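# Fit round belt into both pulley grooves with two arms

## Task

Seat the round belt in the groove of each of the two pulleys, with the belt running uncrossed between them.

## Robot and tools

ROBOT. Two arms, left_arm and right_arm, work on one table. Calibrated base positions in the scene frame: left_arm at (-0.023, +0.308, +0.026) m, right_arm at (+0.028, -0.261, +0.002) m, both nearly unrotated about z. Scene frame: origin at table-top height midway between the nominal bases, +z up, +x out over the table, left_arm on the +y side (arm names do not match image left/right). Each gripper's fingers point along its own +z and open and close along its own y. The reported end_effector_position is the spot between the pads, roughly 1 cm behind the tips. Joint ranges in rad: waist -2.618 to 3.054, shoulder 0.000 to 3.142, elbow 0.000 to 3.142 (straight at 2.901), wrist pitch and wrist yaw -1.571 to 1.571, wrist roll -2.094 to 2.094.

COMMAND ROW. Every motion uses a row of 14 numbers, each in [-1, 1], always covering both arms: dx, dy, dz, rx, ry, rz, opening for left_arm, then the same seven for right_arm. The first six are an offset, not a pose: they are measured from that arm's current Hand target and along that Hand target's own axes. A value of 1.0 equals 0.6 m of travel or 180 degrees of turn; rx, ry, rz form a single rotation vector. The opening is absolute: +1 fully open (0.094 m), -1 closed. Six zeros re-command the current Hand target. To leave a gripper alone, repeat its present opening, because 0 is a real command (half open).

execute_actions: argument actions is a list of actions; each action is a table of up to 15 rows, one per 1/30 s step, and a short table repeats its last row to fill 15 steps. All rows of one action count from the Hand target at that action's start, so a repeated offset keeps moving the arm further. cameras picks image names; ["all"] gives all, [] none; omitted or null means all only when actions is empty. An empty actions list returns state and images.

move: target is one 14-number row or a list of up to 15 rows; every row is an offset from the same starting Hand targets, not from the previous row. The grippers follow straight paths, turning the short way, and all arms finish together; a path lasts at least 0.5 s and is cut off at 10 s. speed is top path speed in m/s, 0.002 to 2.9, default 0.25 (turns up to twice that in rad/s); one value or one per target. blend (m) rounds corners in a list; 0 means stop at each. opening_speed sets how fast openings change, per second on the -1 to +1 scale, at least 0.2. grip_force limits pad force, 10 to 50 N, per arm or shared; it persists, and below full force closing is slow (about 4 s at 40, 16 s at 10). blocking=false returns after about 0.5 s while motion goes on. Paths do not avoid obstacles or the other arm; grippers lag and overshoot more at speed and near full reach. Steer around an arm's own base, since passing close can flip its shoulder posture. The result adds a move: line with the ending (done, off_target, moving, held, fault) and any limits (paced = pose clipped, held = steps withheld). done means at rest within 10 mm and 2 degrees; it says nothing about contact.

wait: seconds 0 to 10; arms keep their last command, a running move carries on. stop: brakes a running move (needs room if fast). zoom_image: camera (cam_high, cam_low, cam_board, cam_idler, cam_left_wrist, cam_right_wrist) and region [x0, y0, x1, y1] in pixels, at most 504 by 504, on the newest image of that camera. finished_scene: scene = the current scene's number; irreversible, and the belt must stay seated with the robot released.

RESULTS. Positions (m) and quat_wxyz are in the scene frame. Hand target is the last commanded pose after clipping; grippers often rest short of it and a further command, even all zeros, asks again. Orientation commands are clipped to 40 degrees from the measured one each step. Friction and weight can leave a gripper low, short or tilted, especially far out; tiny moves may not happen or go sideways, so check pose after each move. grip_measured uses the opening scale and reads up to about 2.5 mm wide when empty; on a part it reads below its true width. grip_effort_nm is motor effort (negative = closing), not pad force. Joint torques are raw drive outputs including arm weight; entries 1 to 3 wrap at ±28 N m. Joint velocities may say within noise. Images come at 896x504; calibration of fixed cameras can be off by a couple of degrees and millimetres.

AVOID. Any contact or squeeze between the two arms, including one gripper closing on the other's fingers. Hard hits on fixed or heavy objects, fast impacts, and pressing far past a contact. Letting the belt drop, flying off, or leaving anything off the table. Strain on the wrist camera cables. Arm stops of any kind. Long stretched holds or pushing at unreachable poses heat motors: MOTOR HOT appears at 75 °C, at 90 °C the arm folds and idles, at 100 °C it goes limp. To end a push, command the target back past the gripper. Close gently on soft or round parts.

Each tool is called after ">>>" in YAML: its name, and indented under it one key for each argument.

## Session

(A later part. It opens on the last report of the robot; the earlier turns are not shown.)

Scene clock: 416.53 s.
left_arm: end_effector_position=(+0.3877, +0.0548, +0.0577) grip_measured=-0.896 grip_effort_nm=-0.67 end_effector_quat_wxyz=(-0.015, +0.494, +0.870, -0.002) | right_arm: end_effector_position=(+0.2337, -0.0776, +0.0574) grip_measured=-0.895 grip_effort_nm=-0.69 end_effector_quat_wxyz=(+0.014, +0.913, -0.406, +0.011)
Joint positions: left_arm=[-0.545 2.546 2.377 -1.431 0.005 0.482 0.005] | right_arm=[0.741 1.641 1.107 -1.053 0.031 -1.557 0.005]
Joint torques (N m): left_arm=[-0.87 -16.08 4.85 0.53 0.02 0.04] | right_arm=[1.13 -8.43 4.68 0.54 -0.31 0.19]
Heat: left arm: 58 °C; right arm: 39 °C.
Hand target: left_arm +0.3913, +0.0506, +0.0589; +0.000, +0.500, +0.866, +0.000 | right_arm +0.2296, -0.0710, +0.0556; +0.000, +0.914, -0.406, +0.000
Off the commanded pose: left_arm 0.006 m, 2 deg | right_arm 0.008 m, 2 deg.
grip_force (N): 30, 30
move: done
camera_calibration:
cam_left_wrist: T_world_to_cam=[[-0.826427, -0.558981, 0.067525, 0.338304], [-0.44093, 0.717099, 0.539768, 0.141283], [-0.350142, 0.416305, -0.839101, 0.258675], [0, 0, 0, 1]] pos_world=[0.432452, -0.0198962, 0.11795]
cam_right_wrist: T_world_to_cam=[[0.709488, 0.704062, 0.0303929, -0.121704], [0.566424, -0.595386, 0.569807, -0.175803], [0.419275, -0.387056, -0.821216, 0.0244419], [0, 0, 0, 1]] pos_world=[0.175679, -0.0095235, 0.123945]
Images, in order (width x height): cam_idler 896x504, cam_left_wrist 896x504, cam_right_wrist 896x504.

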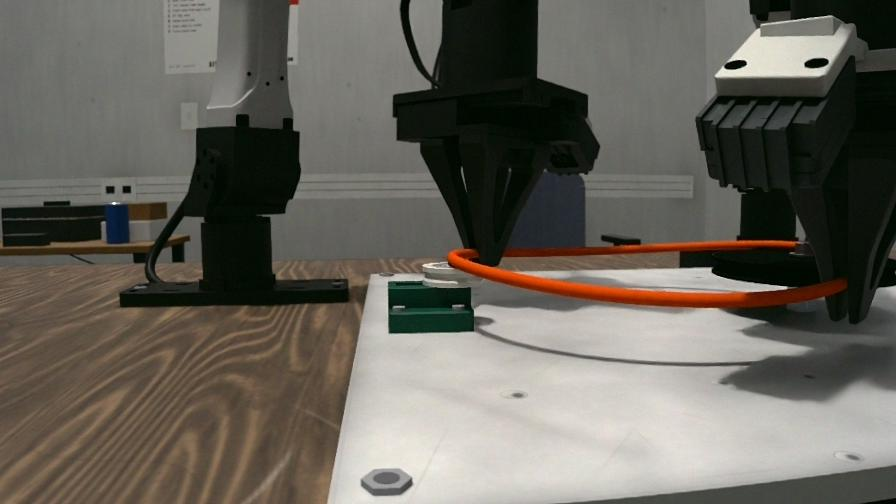

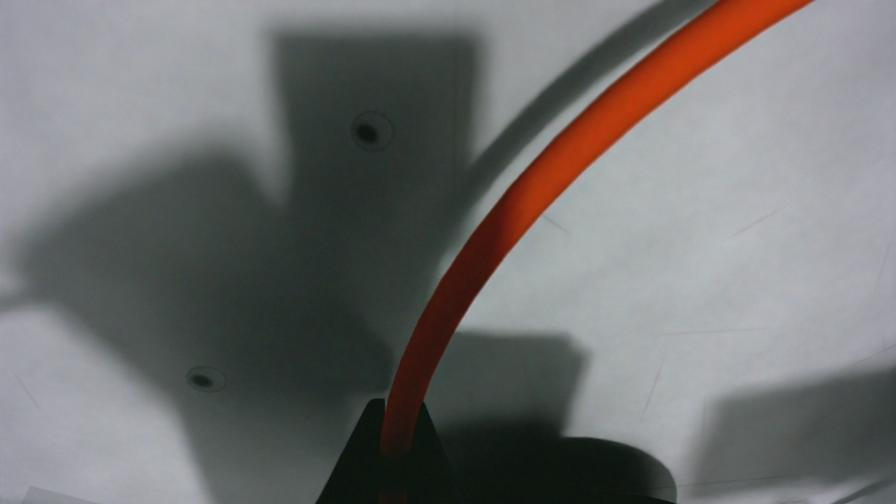

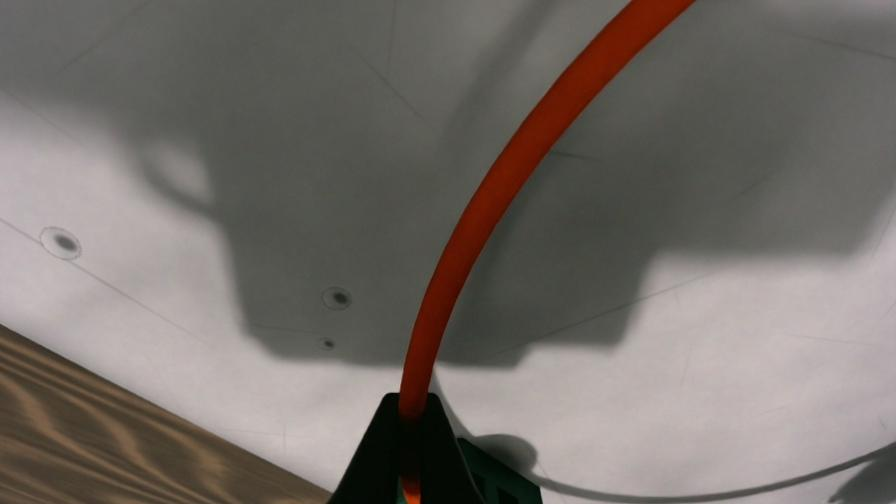

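>>> move:
  target:
    - [0, 0, -0.022, 0, 0, 0, -1, 0, 0, -0.022, 0, 0, 0, -1]
    - [0.0794, 0.0458, -0.022, 0, 0, 0, -1, -0.0681, -0.0613, -0.022, 0, 0, 0, -1]
  blend: 0.005
  speed: 0.06
  cameras: ["cam_high", "cam_board", "cam_idler", "cam_left_wrist", "cam_right_wrist"]

Scene clock: 427.23 s.
left_arm: end_effector_position=(+0.3832, +0.1074, +0.0535) grip_measured=-0.896 grip_effort_nm=-0.67 end_effector_quat_wxyz=(-0.034, +0.490, +0.871, -0.003) | right_arm: end_effector_position=(+0.2343, -0.0219, +0.0672) grip_measured=-0.895 grip_effort_nm=-0.69 end_effector_quat_wxyz=(-0.004, +0.914, -0.406, +0.017)
Joint positions: left_arm=[-0.452 2.422 2.132 -1.349 0.003 0.567 0.005] | right_arm=[0.869 1.749 1.269 -1.075 0.031 -1.431 0.005]
Joint torques (N m): left_arm=[-0.35 -18.81 5.04 0.42 0.07 0.21] | right_arm=[1.02 -7.09 8.64 0.08 -0.3 0.21]
Heat: left arm: 61 °C; right arm: 39 °C.
Hand target: left_arm +0.3912, +0.1056, +0.0721; +0.000, +0.500, +0.866, +0.000 | right_arm +0.2296, -0.0160, +0.0688; +0.000, +0.914, -0.406, +0.000
Off the commanded pose: left_arm 0.020 m, 4 deg | right_arm 0.008 m, 2 deg.
grip_force (N): 30, 30
move: off_target (left_arm)
camera_calibration:
cam_left_wrist: T_world_to_cam=[[-0.819582, -0.566238, 0.0875143, 0.361364], [-0.426331, 0.704726, 0.567101, 0.0981686], [-0.382788, 0.427476, -0.818985, 0.241924], [0, 0, 0, 1]] pos_world=[0.430625, 0.0320194, 0.110836]
cam_right_wrist: T_world_to_cam=[[0.706551, 0.70442, 0.0676568, -0.163399], [0.553165, -0.609395, 0.56802, -0.145748], [0.441355, -0.36391, -0.820229, 0.0490302], [0, 0, 0, 1]] pos_world=[0.174433, 0.0441259, 0.134059]
Images, in order (width x height): cam_high 896x504, cam_board 896x504, cam_idler 896x504, cam_left_wrist 896x504, cam_right_wrist 896x504.

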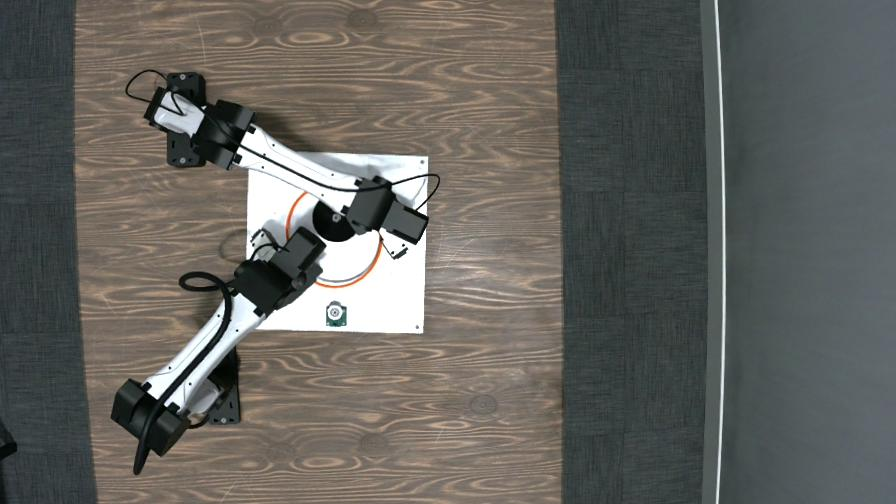

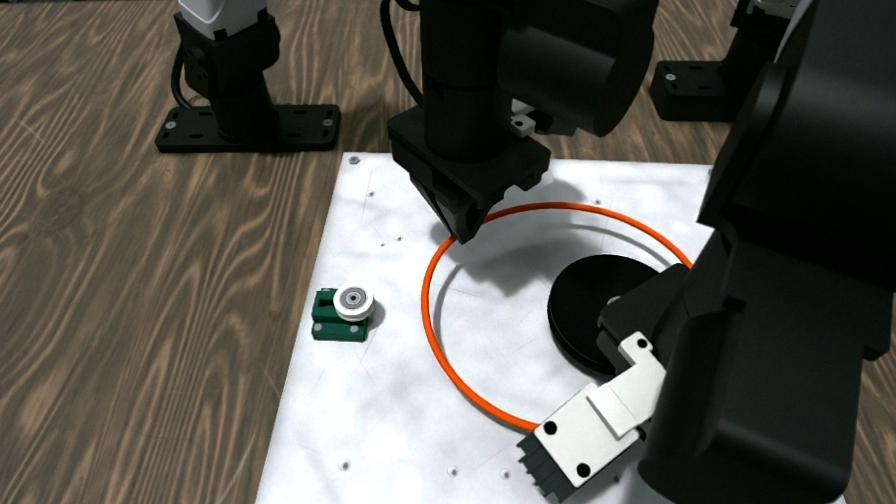

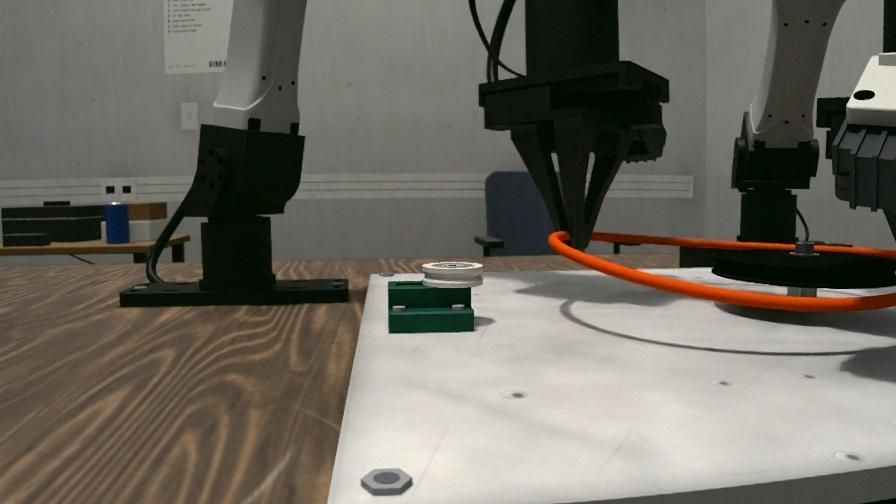

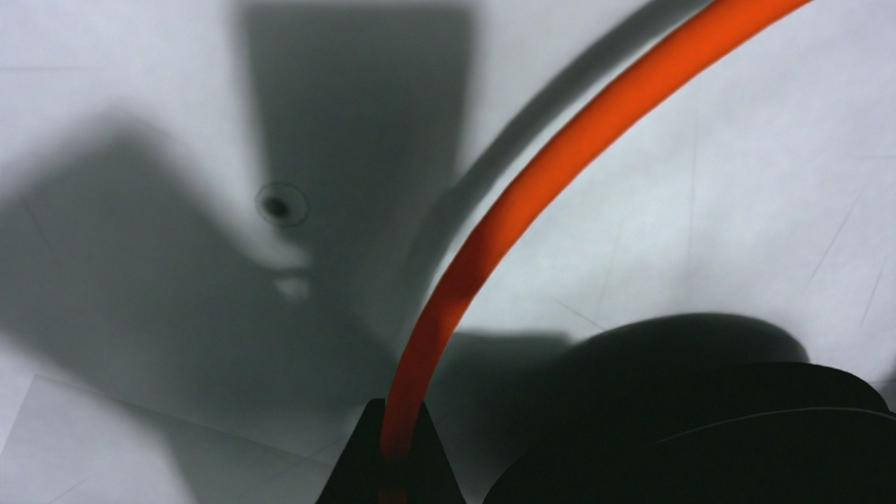

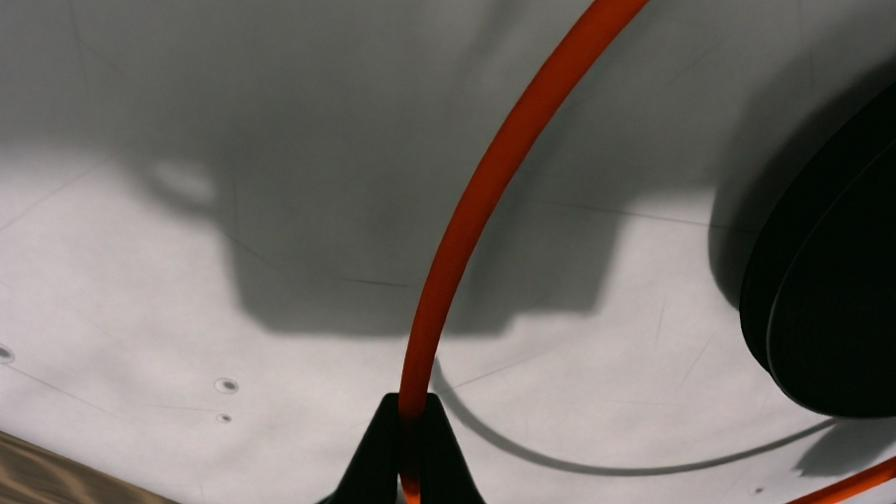

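>>> zoom_image:
  camera: "cam_idler"
  region: [680, 200, 896, 340]

>>> zoom_image:
  camera: "cam_board"
  region: [530, 180, 730, 400]

>>> zoom_image:
  camera: "cam_high"
  region: [260, 160, 440, 300]

Scaled by 2.333 from the camera's 896x504 image, which has a finer 1280x720 frame.

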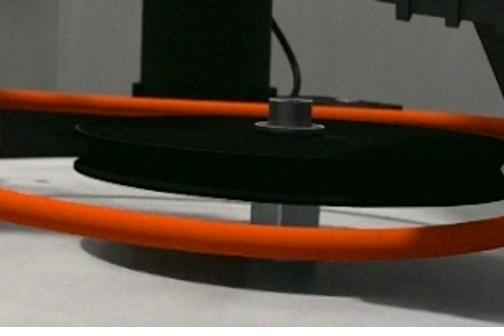

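Scaled by 2.291 from the camera's 896x504 image, which has a finer 1280x720 frame.

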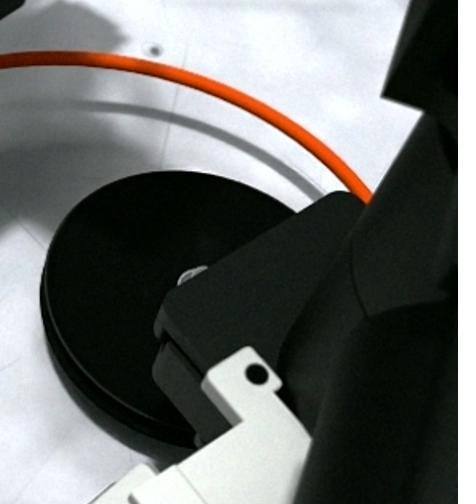

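Scaled by 2.800 from the camera's 896x504 image, which has a finer 1280x720 frame.

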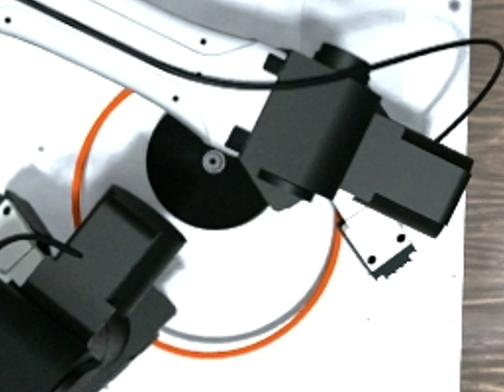

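>>> move:
  target: [0.0087, 0.005, 0.002, 0, 0, 0, -1, -0.0074, -0.0067, 0.02, 0, 0, 0, -1]
  speed: 0.05
  cameras: ["cam_high", "cam_low", "cam_board", "cam_idler", "cam_left_wrist", "cam_right_wrist"]

Scene clock: 458.53 s.
left_arm: end_effector_position=(+0.3823, +0.1118, +0.0521) grip_measured=-0.896 grip_effort_nm=-0.67 end_effector_quat_wxyz=(-0.035, +0.492, +0.870, -0.004) | right_arm: end_effector_position=(+0.2307, -0.0208, +0.0586) grip_measured=-0.895 grip_effort_nm=-0.69 end_effector_quat_wxyz=(+0.010, +0.914, -0.405, +0.013)
Joint positions: left_arm=[-0.444 2.409 2.103 -1.334 0.003 0.58 0.005] | right_arm=[0.881 1.778 1.269 -1.075 0.031 -1.42 0.005]
Joint torques (N m): left_arm=[0.23 -18.67 5.05 0.49 0.01 0.16] | right_arm=[1.07 -7.31 7.38 0.48 -0.3 0.21]
Heat: left arm: 70 °C; right arm: 38 °C.
Hand target: left_arm +0.3912, +0.1116, +0.0708; +0.000, +0.500, +0.866, +0.000 | right_arm +0.2296, -0.0099, +0.0568; +0.000, +0.914, -0.406, +0.000
Off the commanded pose: left_arm 0.021 m, 4 deg | right_arm 0.011 m, 2 deg.
grip_force (N): 30, 30
move: off_target (left_arm, right_arm)
camera_calibration:
cam_left_wrist: T_world_to_cam=[[-0.821877, -0.56274, 0.088556, 0.363681], [-0.422836, 0.706796, 0.56714, 0.0938439], [-0.381744, 0.428675, -0.818847, 0.237974], [0, 0, 0, 1]] pos_world=[0.429427, 0.0363164, 0.109435]
cam_right_wrist: T_world_to_cam=[[0.707262, 0.705868, 0.0391205, -0.159426], [0.563821, -0.596588, 0.57113, -0.140585], [0.426481, -0.381882, -0.819927, 0.0470989], [0, 0, 0, 1]] pos_world=[0.171934, 0.0466485, 0.125147]

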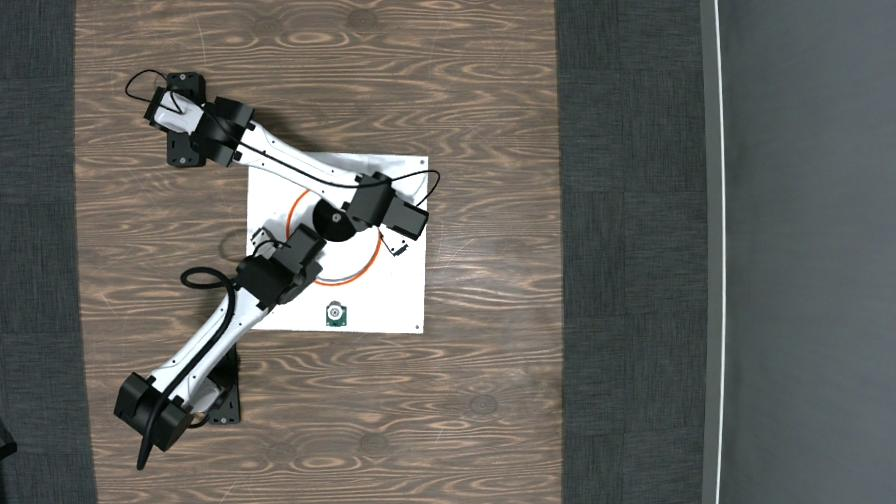

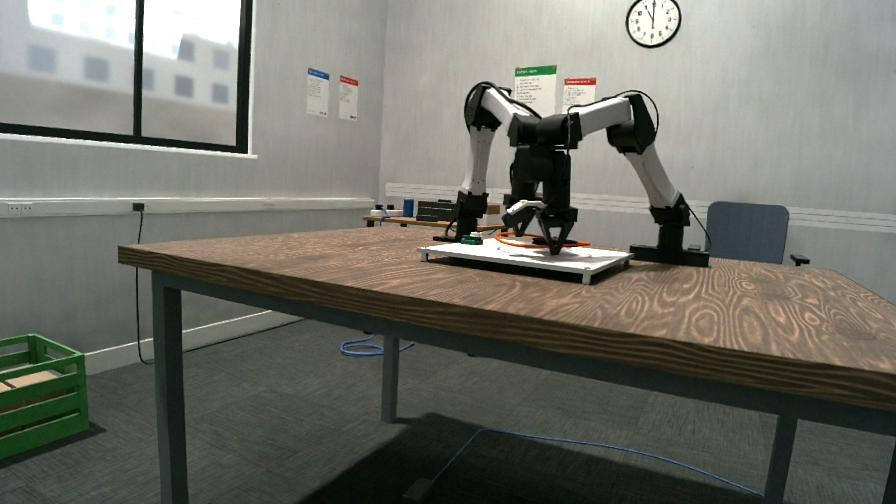

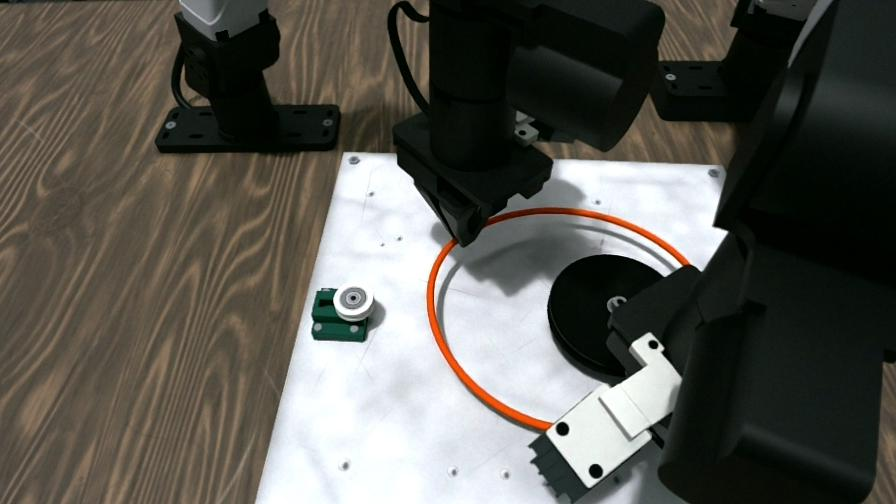

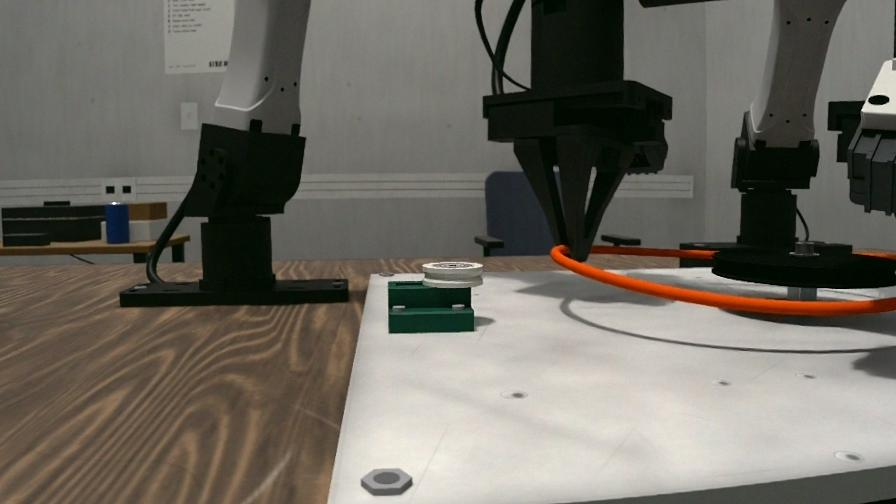

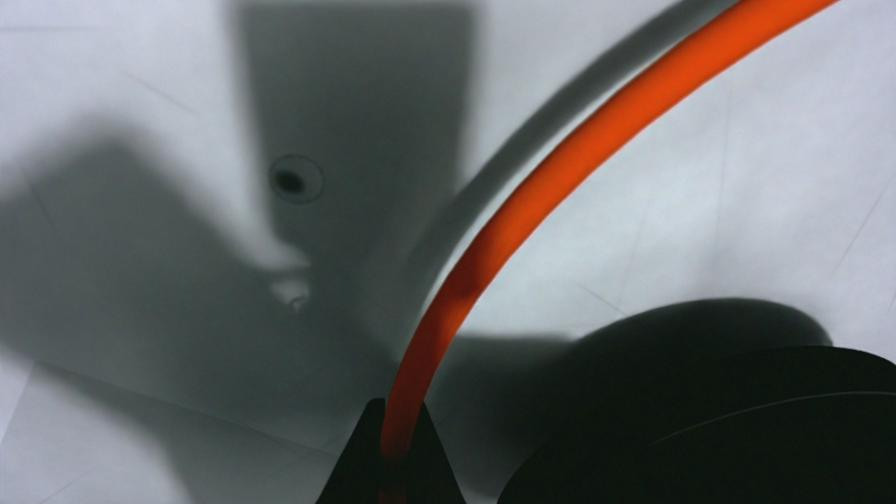

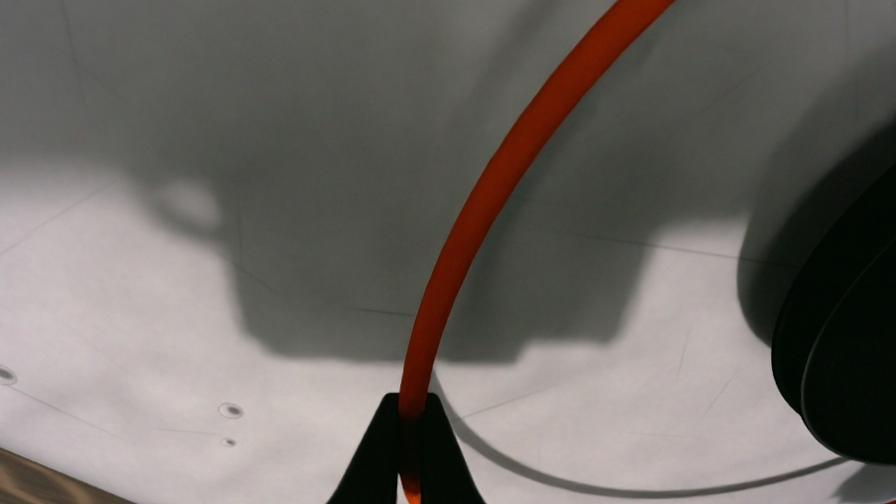

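>>> move:
  target: [-0.0115, -0.0067, 0.002, 0, 0, 0, -1, 0.0149, 0.0134, 0.01, 0, 0, 0, -1]
  speed: 0.05
  cameras: ["cam_high", "cam_board", "cam_idler", "cam_left_wrist", "cam_right_wrist"]

>>> zoom_image:
  camera: "cam_idler"
  region: [520, 200, 896, 340]

Scene clock: 473.53 s.
left_arm: end_effector_position=(+0.3815, +0.1101, +0.0521) grip_measured=-0.896 grip_effort_nm=-0.67 end_effector_quat_wxyz=(-0.035, +0.494, +0.869, -0.004) | right_arm: end_effector_position=(+0.2303, -0.0255, +0.0520) grip_measured=-0.895 grip_effort_nm=-0.69 end_effector_quat_wxyz=(+0.014, +0.912, -0.410, +0.012)
Joint positions: left_arm=[-0.449 2.409 2.103 -1.334 0.003 0.58 0.005] | right_arm=[0.872 1.778 1.242 -1.055 0.031 -1.419 0.005]
Joint torques (N m): left_arm=[-0.46 -17.33 6.84 0.4 0.09 0.07] | right_arm=[-0.13 -9.91 4.72 0.57 -0.26 -0.06]
Heat: left arm: 80 °C; right arm: 38 °C. Fold the left arm in close to its base, or ease its load, before you think long.
Hand target: left_arm +0.3911, +0.1036, +0.0696; +0.000, +0.500, +0.866, +0.000 | right_arm +0.2296, -0.0221, +0.0507; +0.000, +0.914, -0.406, +0.000
Off the commanded pose: left_arm 0.021 m, 4 deg | right_arm 0.004 m, 2 deg.
MOTOR HOT: joint 2 (shoulder) of the left arm reports 80 °C; the controller's stop level is 90 °C. To cool a motor, set the load down, stop pushing, or move to a pose that needs little force.
grip_force (N): 30, 30
move: off_target (left_arm)
camera_calibration:
cam_left_wrist: T_world_to_cam=[[-0.824221, -0.559293, 0.0886056, 0.362589], [-0.419852, 0.708576, 0.567137, 0.0933852], [-0.37998, 0.430245, -0.818844, 0.23756], [0, 0, 0, 1]] pos_world=[0.428329, 0.0344138, 0.109435]
cam_right_wrist: T_world_to_cam=[[0.714367, 0.699052, 0.0317177, -0.15708], [0.560596, -0.598829, 0.571958, -0.138689], [0.418822, -0.390807, -0.81967, 0.0415247], [0, 0, 0, 1]] pos_world=[0.17257, 0.0429841, 0.118343]
Images, in order (width x height): cam_high 896x504, cam_board 896x504, cam_idler 896x504, cam_left_wrist 896x504, cam_right_wrist 896x504.

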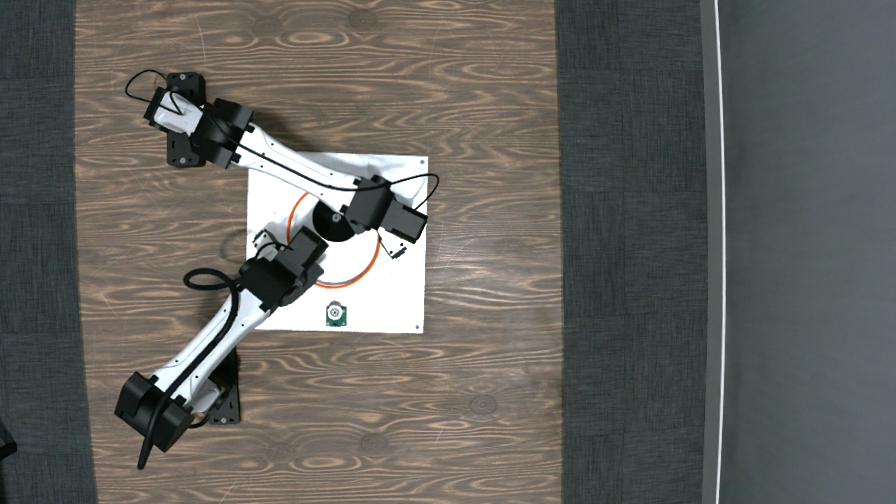

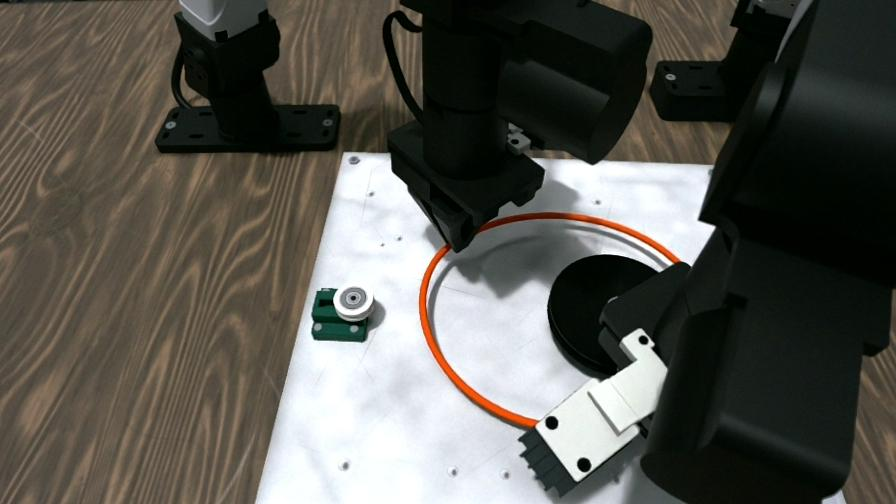

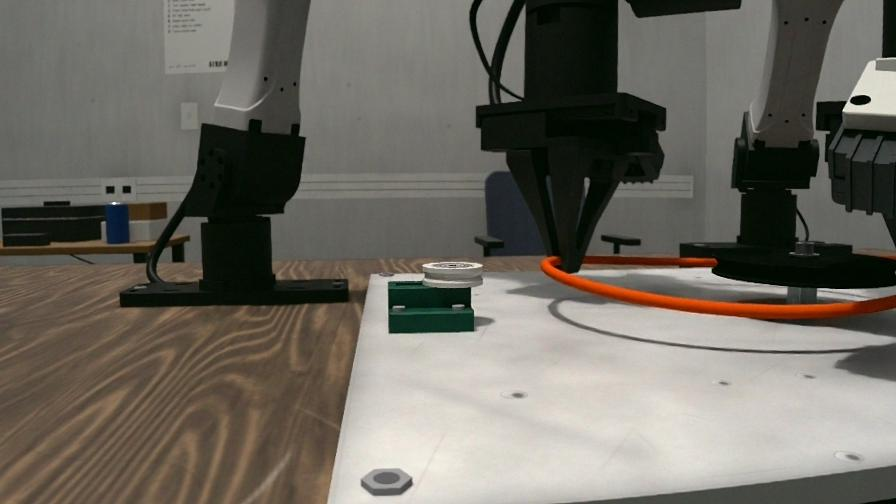

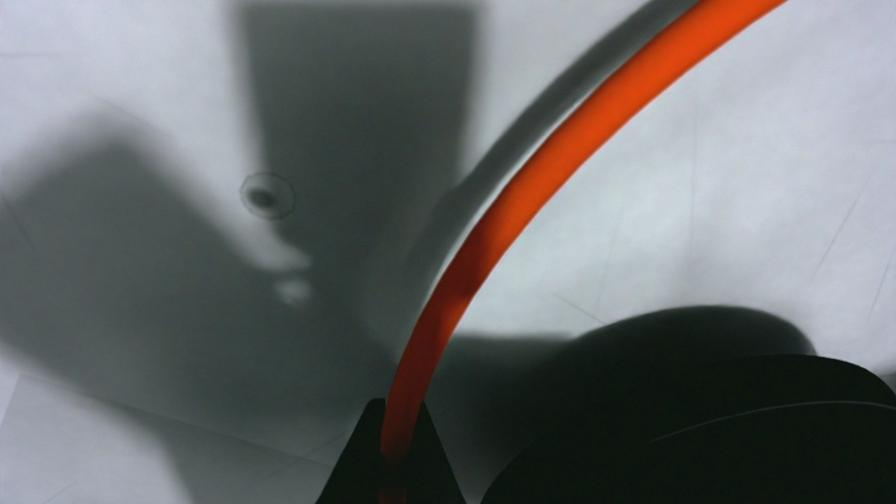

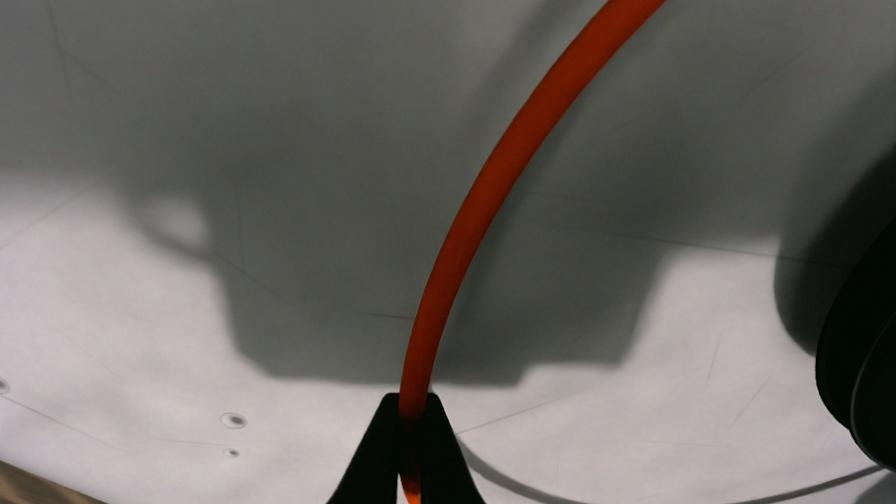

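Scaled by 1.340 from the camera's 896x504 image, which has a finer 1280x720 frame.

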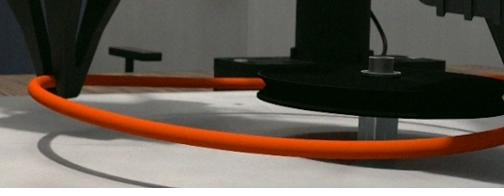

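>>> move:
  target: [0.0173, -0.0083, 0.0292, 0, 0, 0, -0.4, 0, 0, 0, 0, 0, 0, -1]
  speed: 0.08

>>> move:
  target: [0, 0, -0.13, 0, 0, 0, -0.4, 0, 0, 0, 0, 0, 0, -1]
  speed: 0.1

Scene clock: 482.97 s.
left_arm: end_effector_position=(+0.3796, +0.1132, +0.0460) grip_measured=-0.402 grip_effort_nm=0.11 end_effector_quat_wxyz=(-0.017, +0.498, +0.867, +0.002) | right_arm: end_effector_position=(+0.2303, -0.0255, +0.0520) grip_measured=-0.895 grip_effort_nm=-0.69 end_effector_quat_wxyz=(+0.014, +0.912, -0.410, +0.012)
Joint positions: left_arm=[-0.448 2.354 1.983 -1.234 -0.006 0.589 0.028] | right_arm=[0.872 1.778 1.242 -1.055 0.031 -1.419 0.005]
Joint torques (N m): left_arm=[-0.43 -16.25 4.07 0.54 0.12 0.14] | right_arm=[-0.16 -9.91 4.72 0.57 -0.29 -0.06]
Heat: left arm: 83 °C; right arm: 38 °C. Fold the left arm in close to its base, or ease its load, before you think long.
Hand target: left_arm +0.3816, +0.1101, +0.0521; +0.000, +0.500, +0.866, +0.000 | right_arm +0.2296, -0.0221, +0.0507; +0.000, +0.914, -0.406, +0.000
Off the commanded pose: left_arm 0.007 m, 2 deg | right_arm 0.004 m, 2 deg.
MOTOR HOT: still on. Joint 2 (shoulder) of the left arm reports 83 °C.
grip_force (N): 30, 30
move: done

Scene clock: 484.73 s.
left_arm: end_effector_position=(+0.3826, +0.1118, +0.1164) grip_measured=-0.402 grip_effort_nm=0.11 end_effector_quat_wxyz=(-0.009, +0.498, +0.867, +0.002) | right_arm: end_effector_position=(+0.2303, -0.0255, +0.0520) grip_measured=-0.895 grip_effort_nm=-0.69 end_effector_quat_wxyz=(+0.014, +0.912, -0.410, +0.012)
Joint positions: left_arm=[-0.448 2.353 2.262 -1.498 -0.006 0.589 0.028] | right_arm=[0.872 1.778 1.242 -1.055 0.031 -1.419 0.005]
Joint torques (N m): left_arm=[-0.44 -15.28 8.46 0.04 0.12 0.12] | right_arm=[-0.18 -9.91 4.72 0.57 -0.29 -0.06]
Heat: left arm: 83 °C; right arm: 39 °C. Fold the left arm in close to its base, or ease its load, before you think long.
Hand target: left_arm +0.3816, +0.1100, +0.1302; +0.000, +0.500, +0.866, +0.000 | right_arm +0.2296, -0.0221, +0.0507; +0.000, +0.914, -0.406, +0.000
Off the commanded pose: left_arm 0.014 m, 1 deg | right_arm 0.004 m, 2 deg.
MOTOR HOT: still on. Joint 2 (shoulder) of the left arm reports 83 °C.
grip_force (N): 30, 30
move: off_target (left_arm)

>>> move:
  target: [0.424, -0.1015, -0.1, 0, 0, -0.333, -0.4, 0, 0, 0, 0, 0, 0, -1]
  speed: 0.25
  cameras: ["cam_high", "cam_board", "cam_idler", "cam_right_wrist"]

>>> zoom_image:
  camera: "cam_idler"
  region: [520, 200, 896, 340]

>>> zoom_image:
  camera: "cam_board"
  region: [500, 180, 750, 430]

>>> zoom_image:
  camera: "cam_high"
  region: [270, 160, 420, 300]

Scene clock: 496.30 s.
left_arm: end_effector_position=(+0.2121, +0.2990, +0.1907) grip_measured=-0.402 grip_effort_nm=0.11 end_effector_quat_wxyz=(+0.012, +0.015, +1.000, +0.003) | right_arm: end_effector_position=(+0.2303, -0.0255, +0.0520) grip_measured=-0.895 grip_effort_nm=-0.69 end_effector_quat_wxyz=(+0.014, +0.912, -0.410, +0.012)
Joint positions: left_arm=[-0.039 1.42 1.331 -1.458 -0.006 -0.015 0.028] | right_arm=[0.872 1.778 1.242 -1.055 0.031 -1.419 0.005]
Joint torques (N m): left_arm=[0.06 -6.5 4.74 0.1 0.16 -0.17] | right_arm=[-0.17 -9.91 4.72 0.57 -0.29 -0.06]
Heat: left arm: 79 °C; right arm: 39 °C. Fold the left arm in close to its base, or ease its load, before you think long.
Hand target: left_arm +0.2016, +0.2997, +0.1903; +0.000, +0.000, +1.000, +0.000 | right_arm +0.2296, -0.0221, +0.0507; +0.000, +0.914, -0.406, +0.000
Off the commanded pose: left_arm 0.011 m, 2 deg | right_arm 0.004 m, 2 deg.
MOTOR HOT: still on. Joint 2 (shoulder) of the left arm reports 79 °C.
grip_force (N): 30, 30
move: off_target (left_arm)
camera_calibration:
cam_right_wrist: T_world_to_cam=[[0.714367, 0.699052, 0.0317177, -0.15708], [0.560596, -0.598829, 0.571958, -0.138689], [0.418822, -0.390807, -0.81967, 0.0415247], [0, 0, 0, 1]] pos_world=[0.17257, 0.0429841, 0.118343]
Images, in order (width x height): cam_high 896x504, cam_board 896x504, cam_idler 896x504, cam_right_wrist 896x504.

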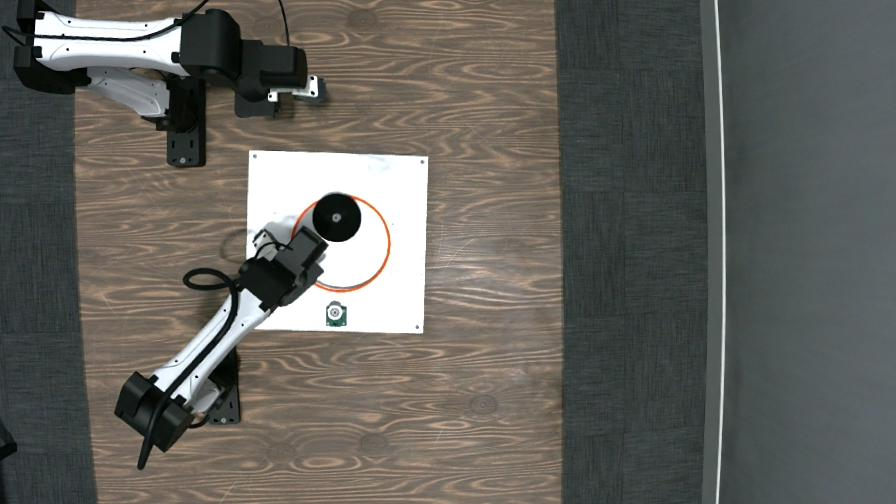

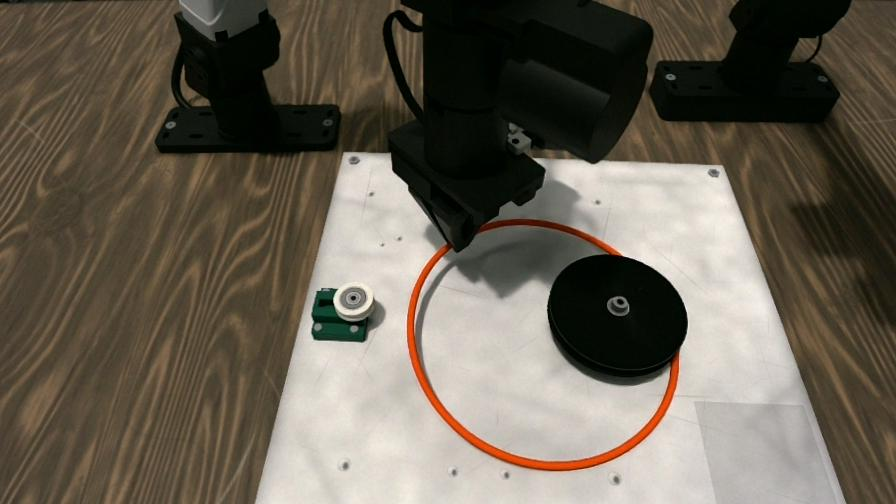

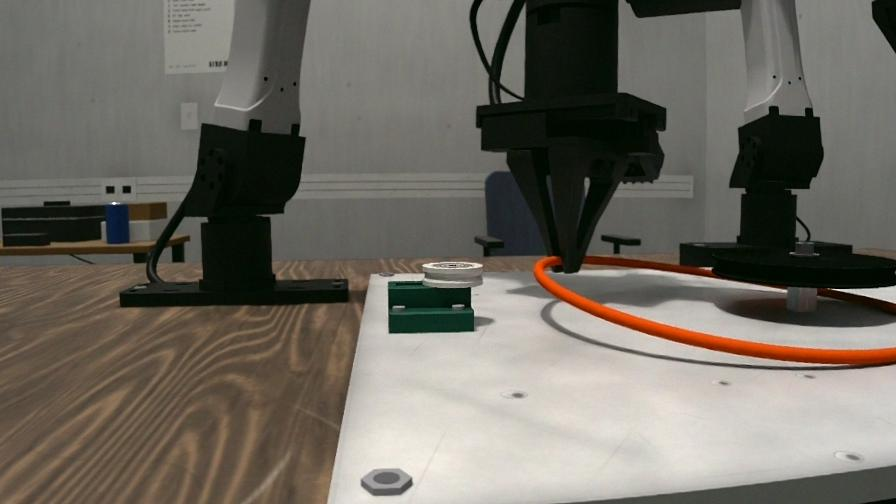

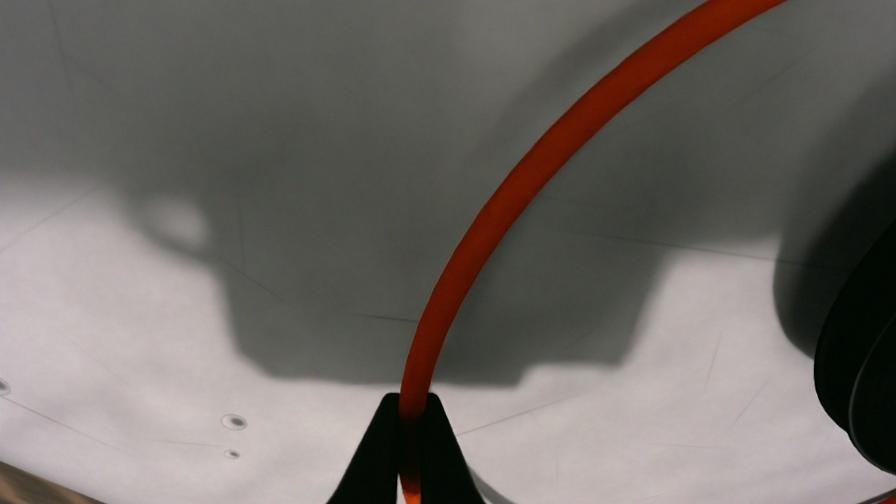

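Scaled by 1.340 from the camera's 896x504 image, which has a finer 1280x720 frame.

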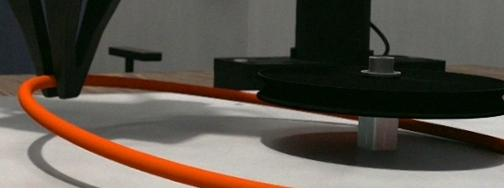

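Scaled by 2.016 from the camera's 896x504 image, which has a finer 1280x720 frame.

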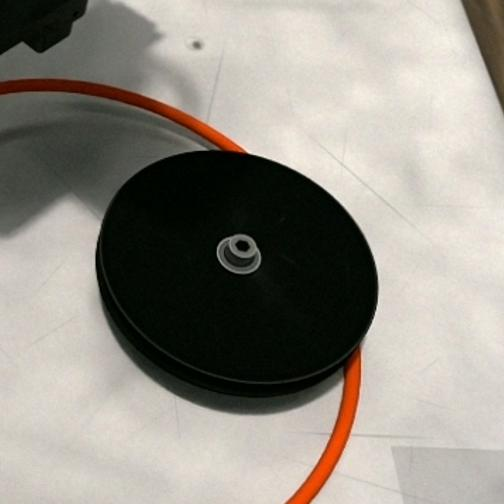

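Scaled by 3.360 from the camera's 896x504 image, which has a finer 1280x720 frame.

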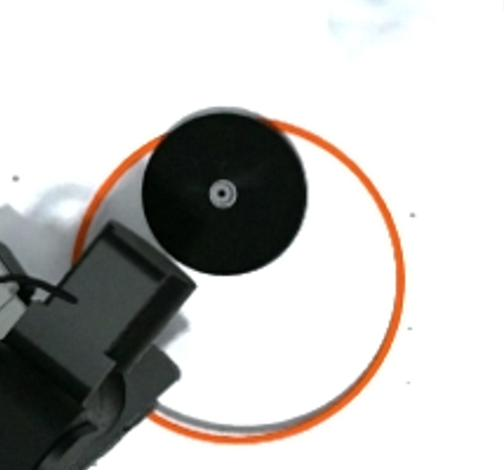

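>>> move:
  target:
    - [0, 0, 0, 0, 0, 0, -0.4, -0.0263, -0.0057, 0, 0, 0, 0, -1]
    - [0, 0, 0, 0, 0, 0, -0.4, -0.0263, -0.0057, 0, 0.0556, 0, 0, -1]
  speed: 0.06
  grip_force: 45
  cameras: ["cam_high", "cam_board", "cam_idler", "cam_right_wrist"]

>>> zoom_image:
  camera: "cam_idler"
  region: [520, 200, 896, 360]

>>> zoom_image:
  camera: "cam_board"
  region: [500, 180, 750, 430]

>>> zoom_image:
  camera: "cam_high"
  region: [270, 160, 420, 300]

Scene clock: 529.13 s.
left_arm: end_effector_position=(+0.2121, +0.2990, +0.1907) grip_measured=-0.402 grip_effort_nm=0.11 end_effector_quat_wxyz=(+0.012, +0.015, +1.000, +0.003) | right_arm: end_effector_position=(+0.2196, -0.0138, +0.0453) grip_measured=-0.907 grip_effort_nm=-0.97 end_effector_quat_wxyz=(-0.056, +0.912, -0.406, +0.028)
Joint positions: left_arm=[-0.039 1.42 1.331 -1.458 -0.006 -0.015 0.028] | right_arm=[0.921 1.67 1.08 -0.86 0.029 -1.379 0.004]
Joint torques (N m): left_arm=[0.18 -6.52 4.94 0.09 0.15 -0.18] | right_arm=[1.18 -11.03 4.83 1.02 0.07 0.21]
Heat: left arm: 61 °C; right arm: 41 °C.
Hand target: left_arm +0.2016, +0.2997, +0.1903; +0.000, +0.000, +1.000, +0.000 | right_arm +0.2216, -0.0080, +0.0508; -0.080, +0.910, -0.405, +0.035
Off the commanded pose: left_arm 0.011 m, 2 deg | right_arm 0.008 m, 3 deg.
MOTOR HOT: cleared for the motors of the left arm.
grip_force (N): 45, 45
move: off_target (left_arm, right_arm)
camera_calibration:
cam_right_wrist: T_world_to_cam=[[0.69921, 0.694033, 0.171533, -0.160469], [0.518665, -0.657583, 0.546417, -0.112271], [0.492028, -0.293092, -0.819759, 0.0303718], [0, 0, 0, 1]] pos_world=[0.155489, 0.0464451, 0.11377]
Images, in order (width x height): cam_high 896x504, cam_board 896x504, cam_idler 896x504, cam_right_wrist 896x504.

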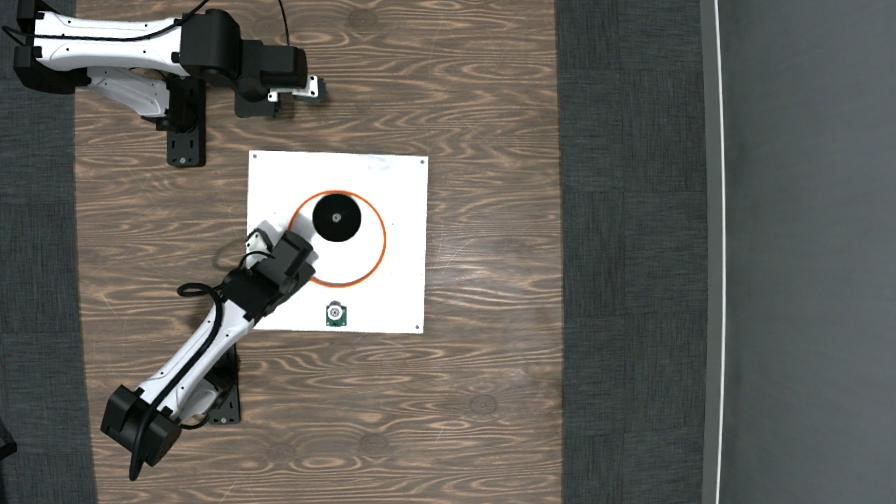

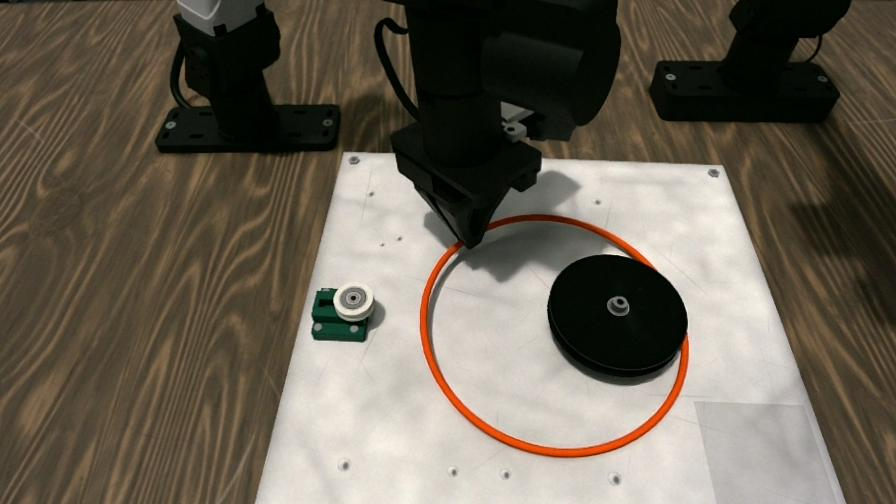

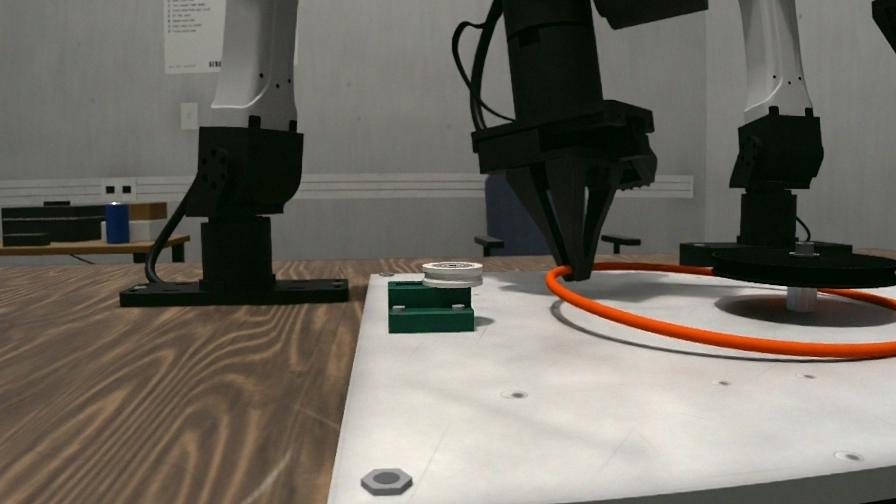

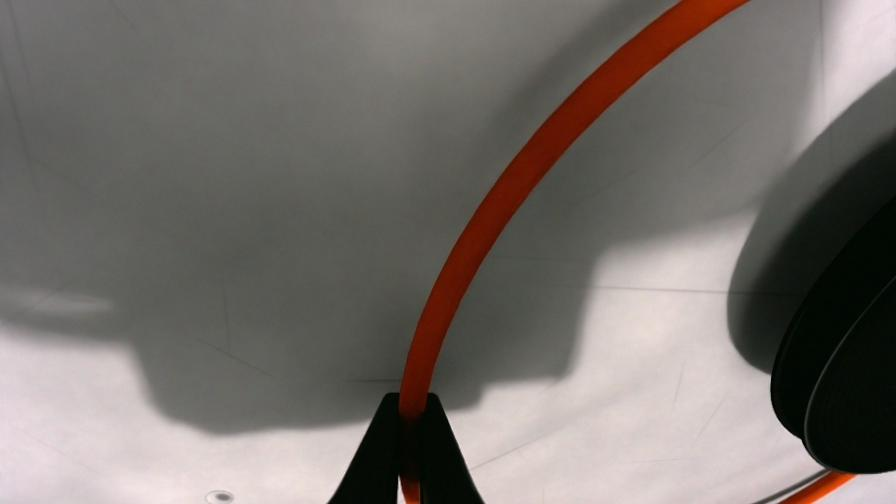

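Scaled by 1.340 from the camera's 896x504 image, which has a finer 1280x720 frame.

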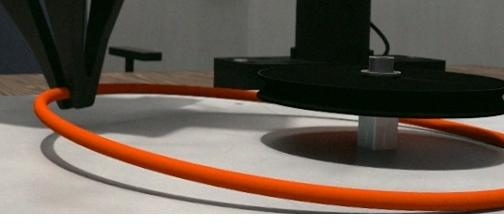

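Scaled by 2.016 from the camera's 896x504 image, which has a finer 1280x720 frame.

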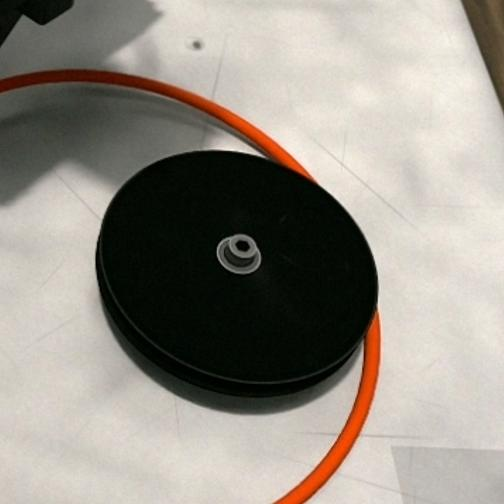

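Scaled by 3.360 from the camera's 896x504 image, which has a finer 1280x720 frame.

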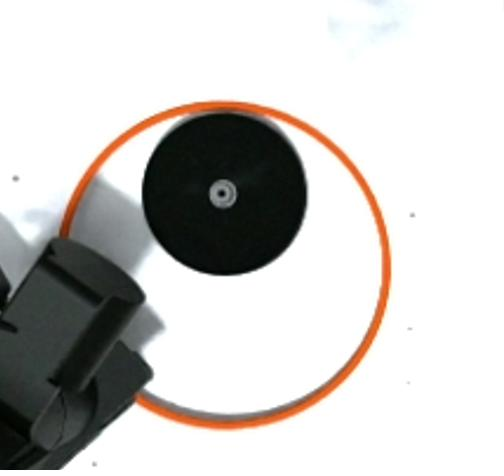

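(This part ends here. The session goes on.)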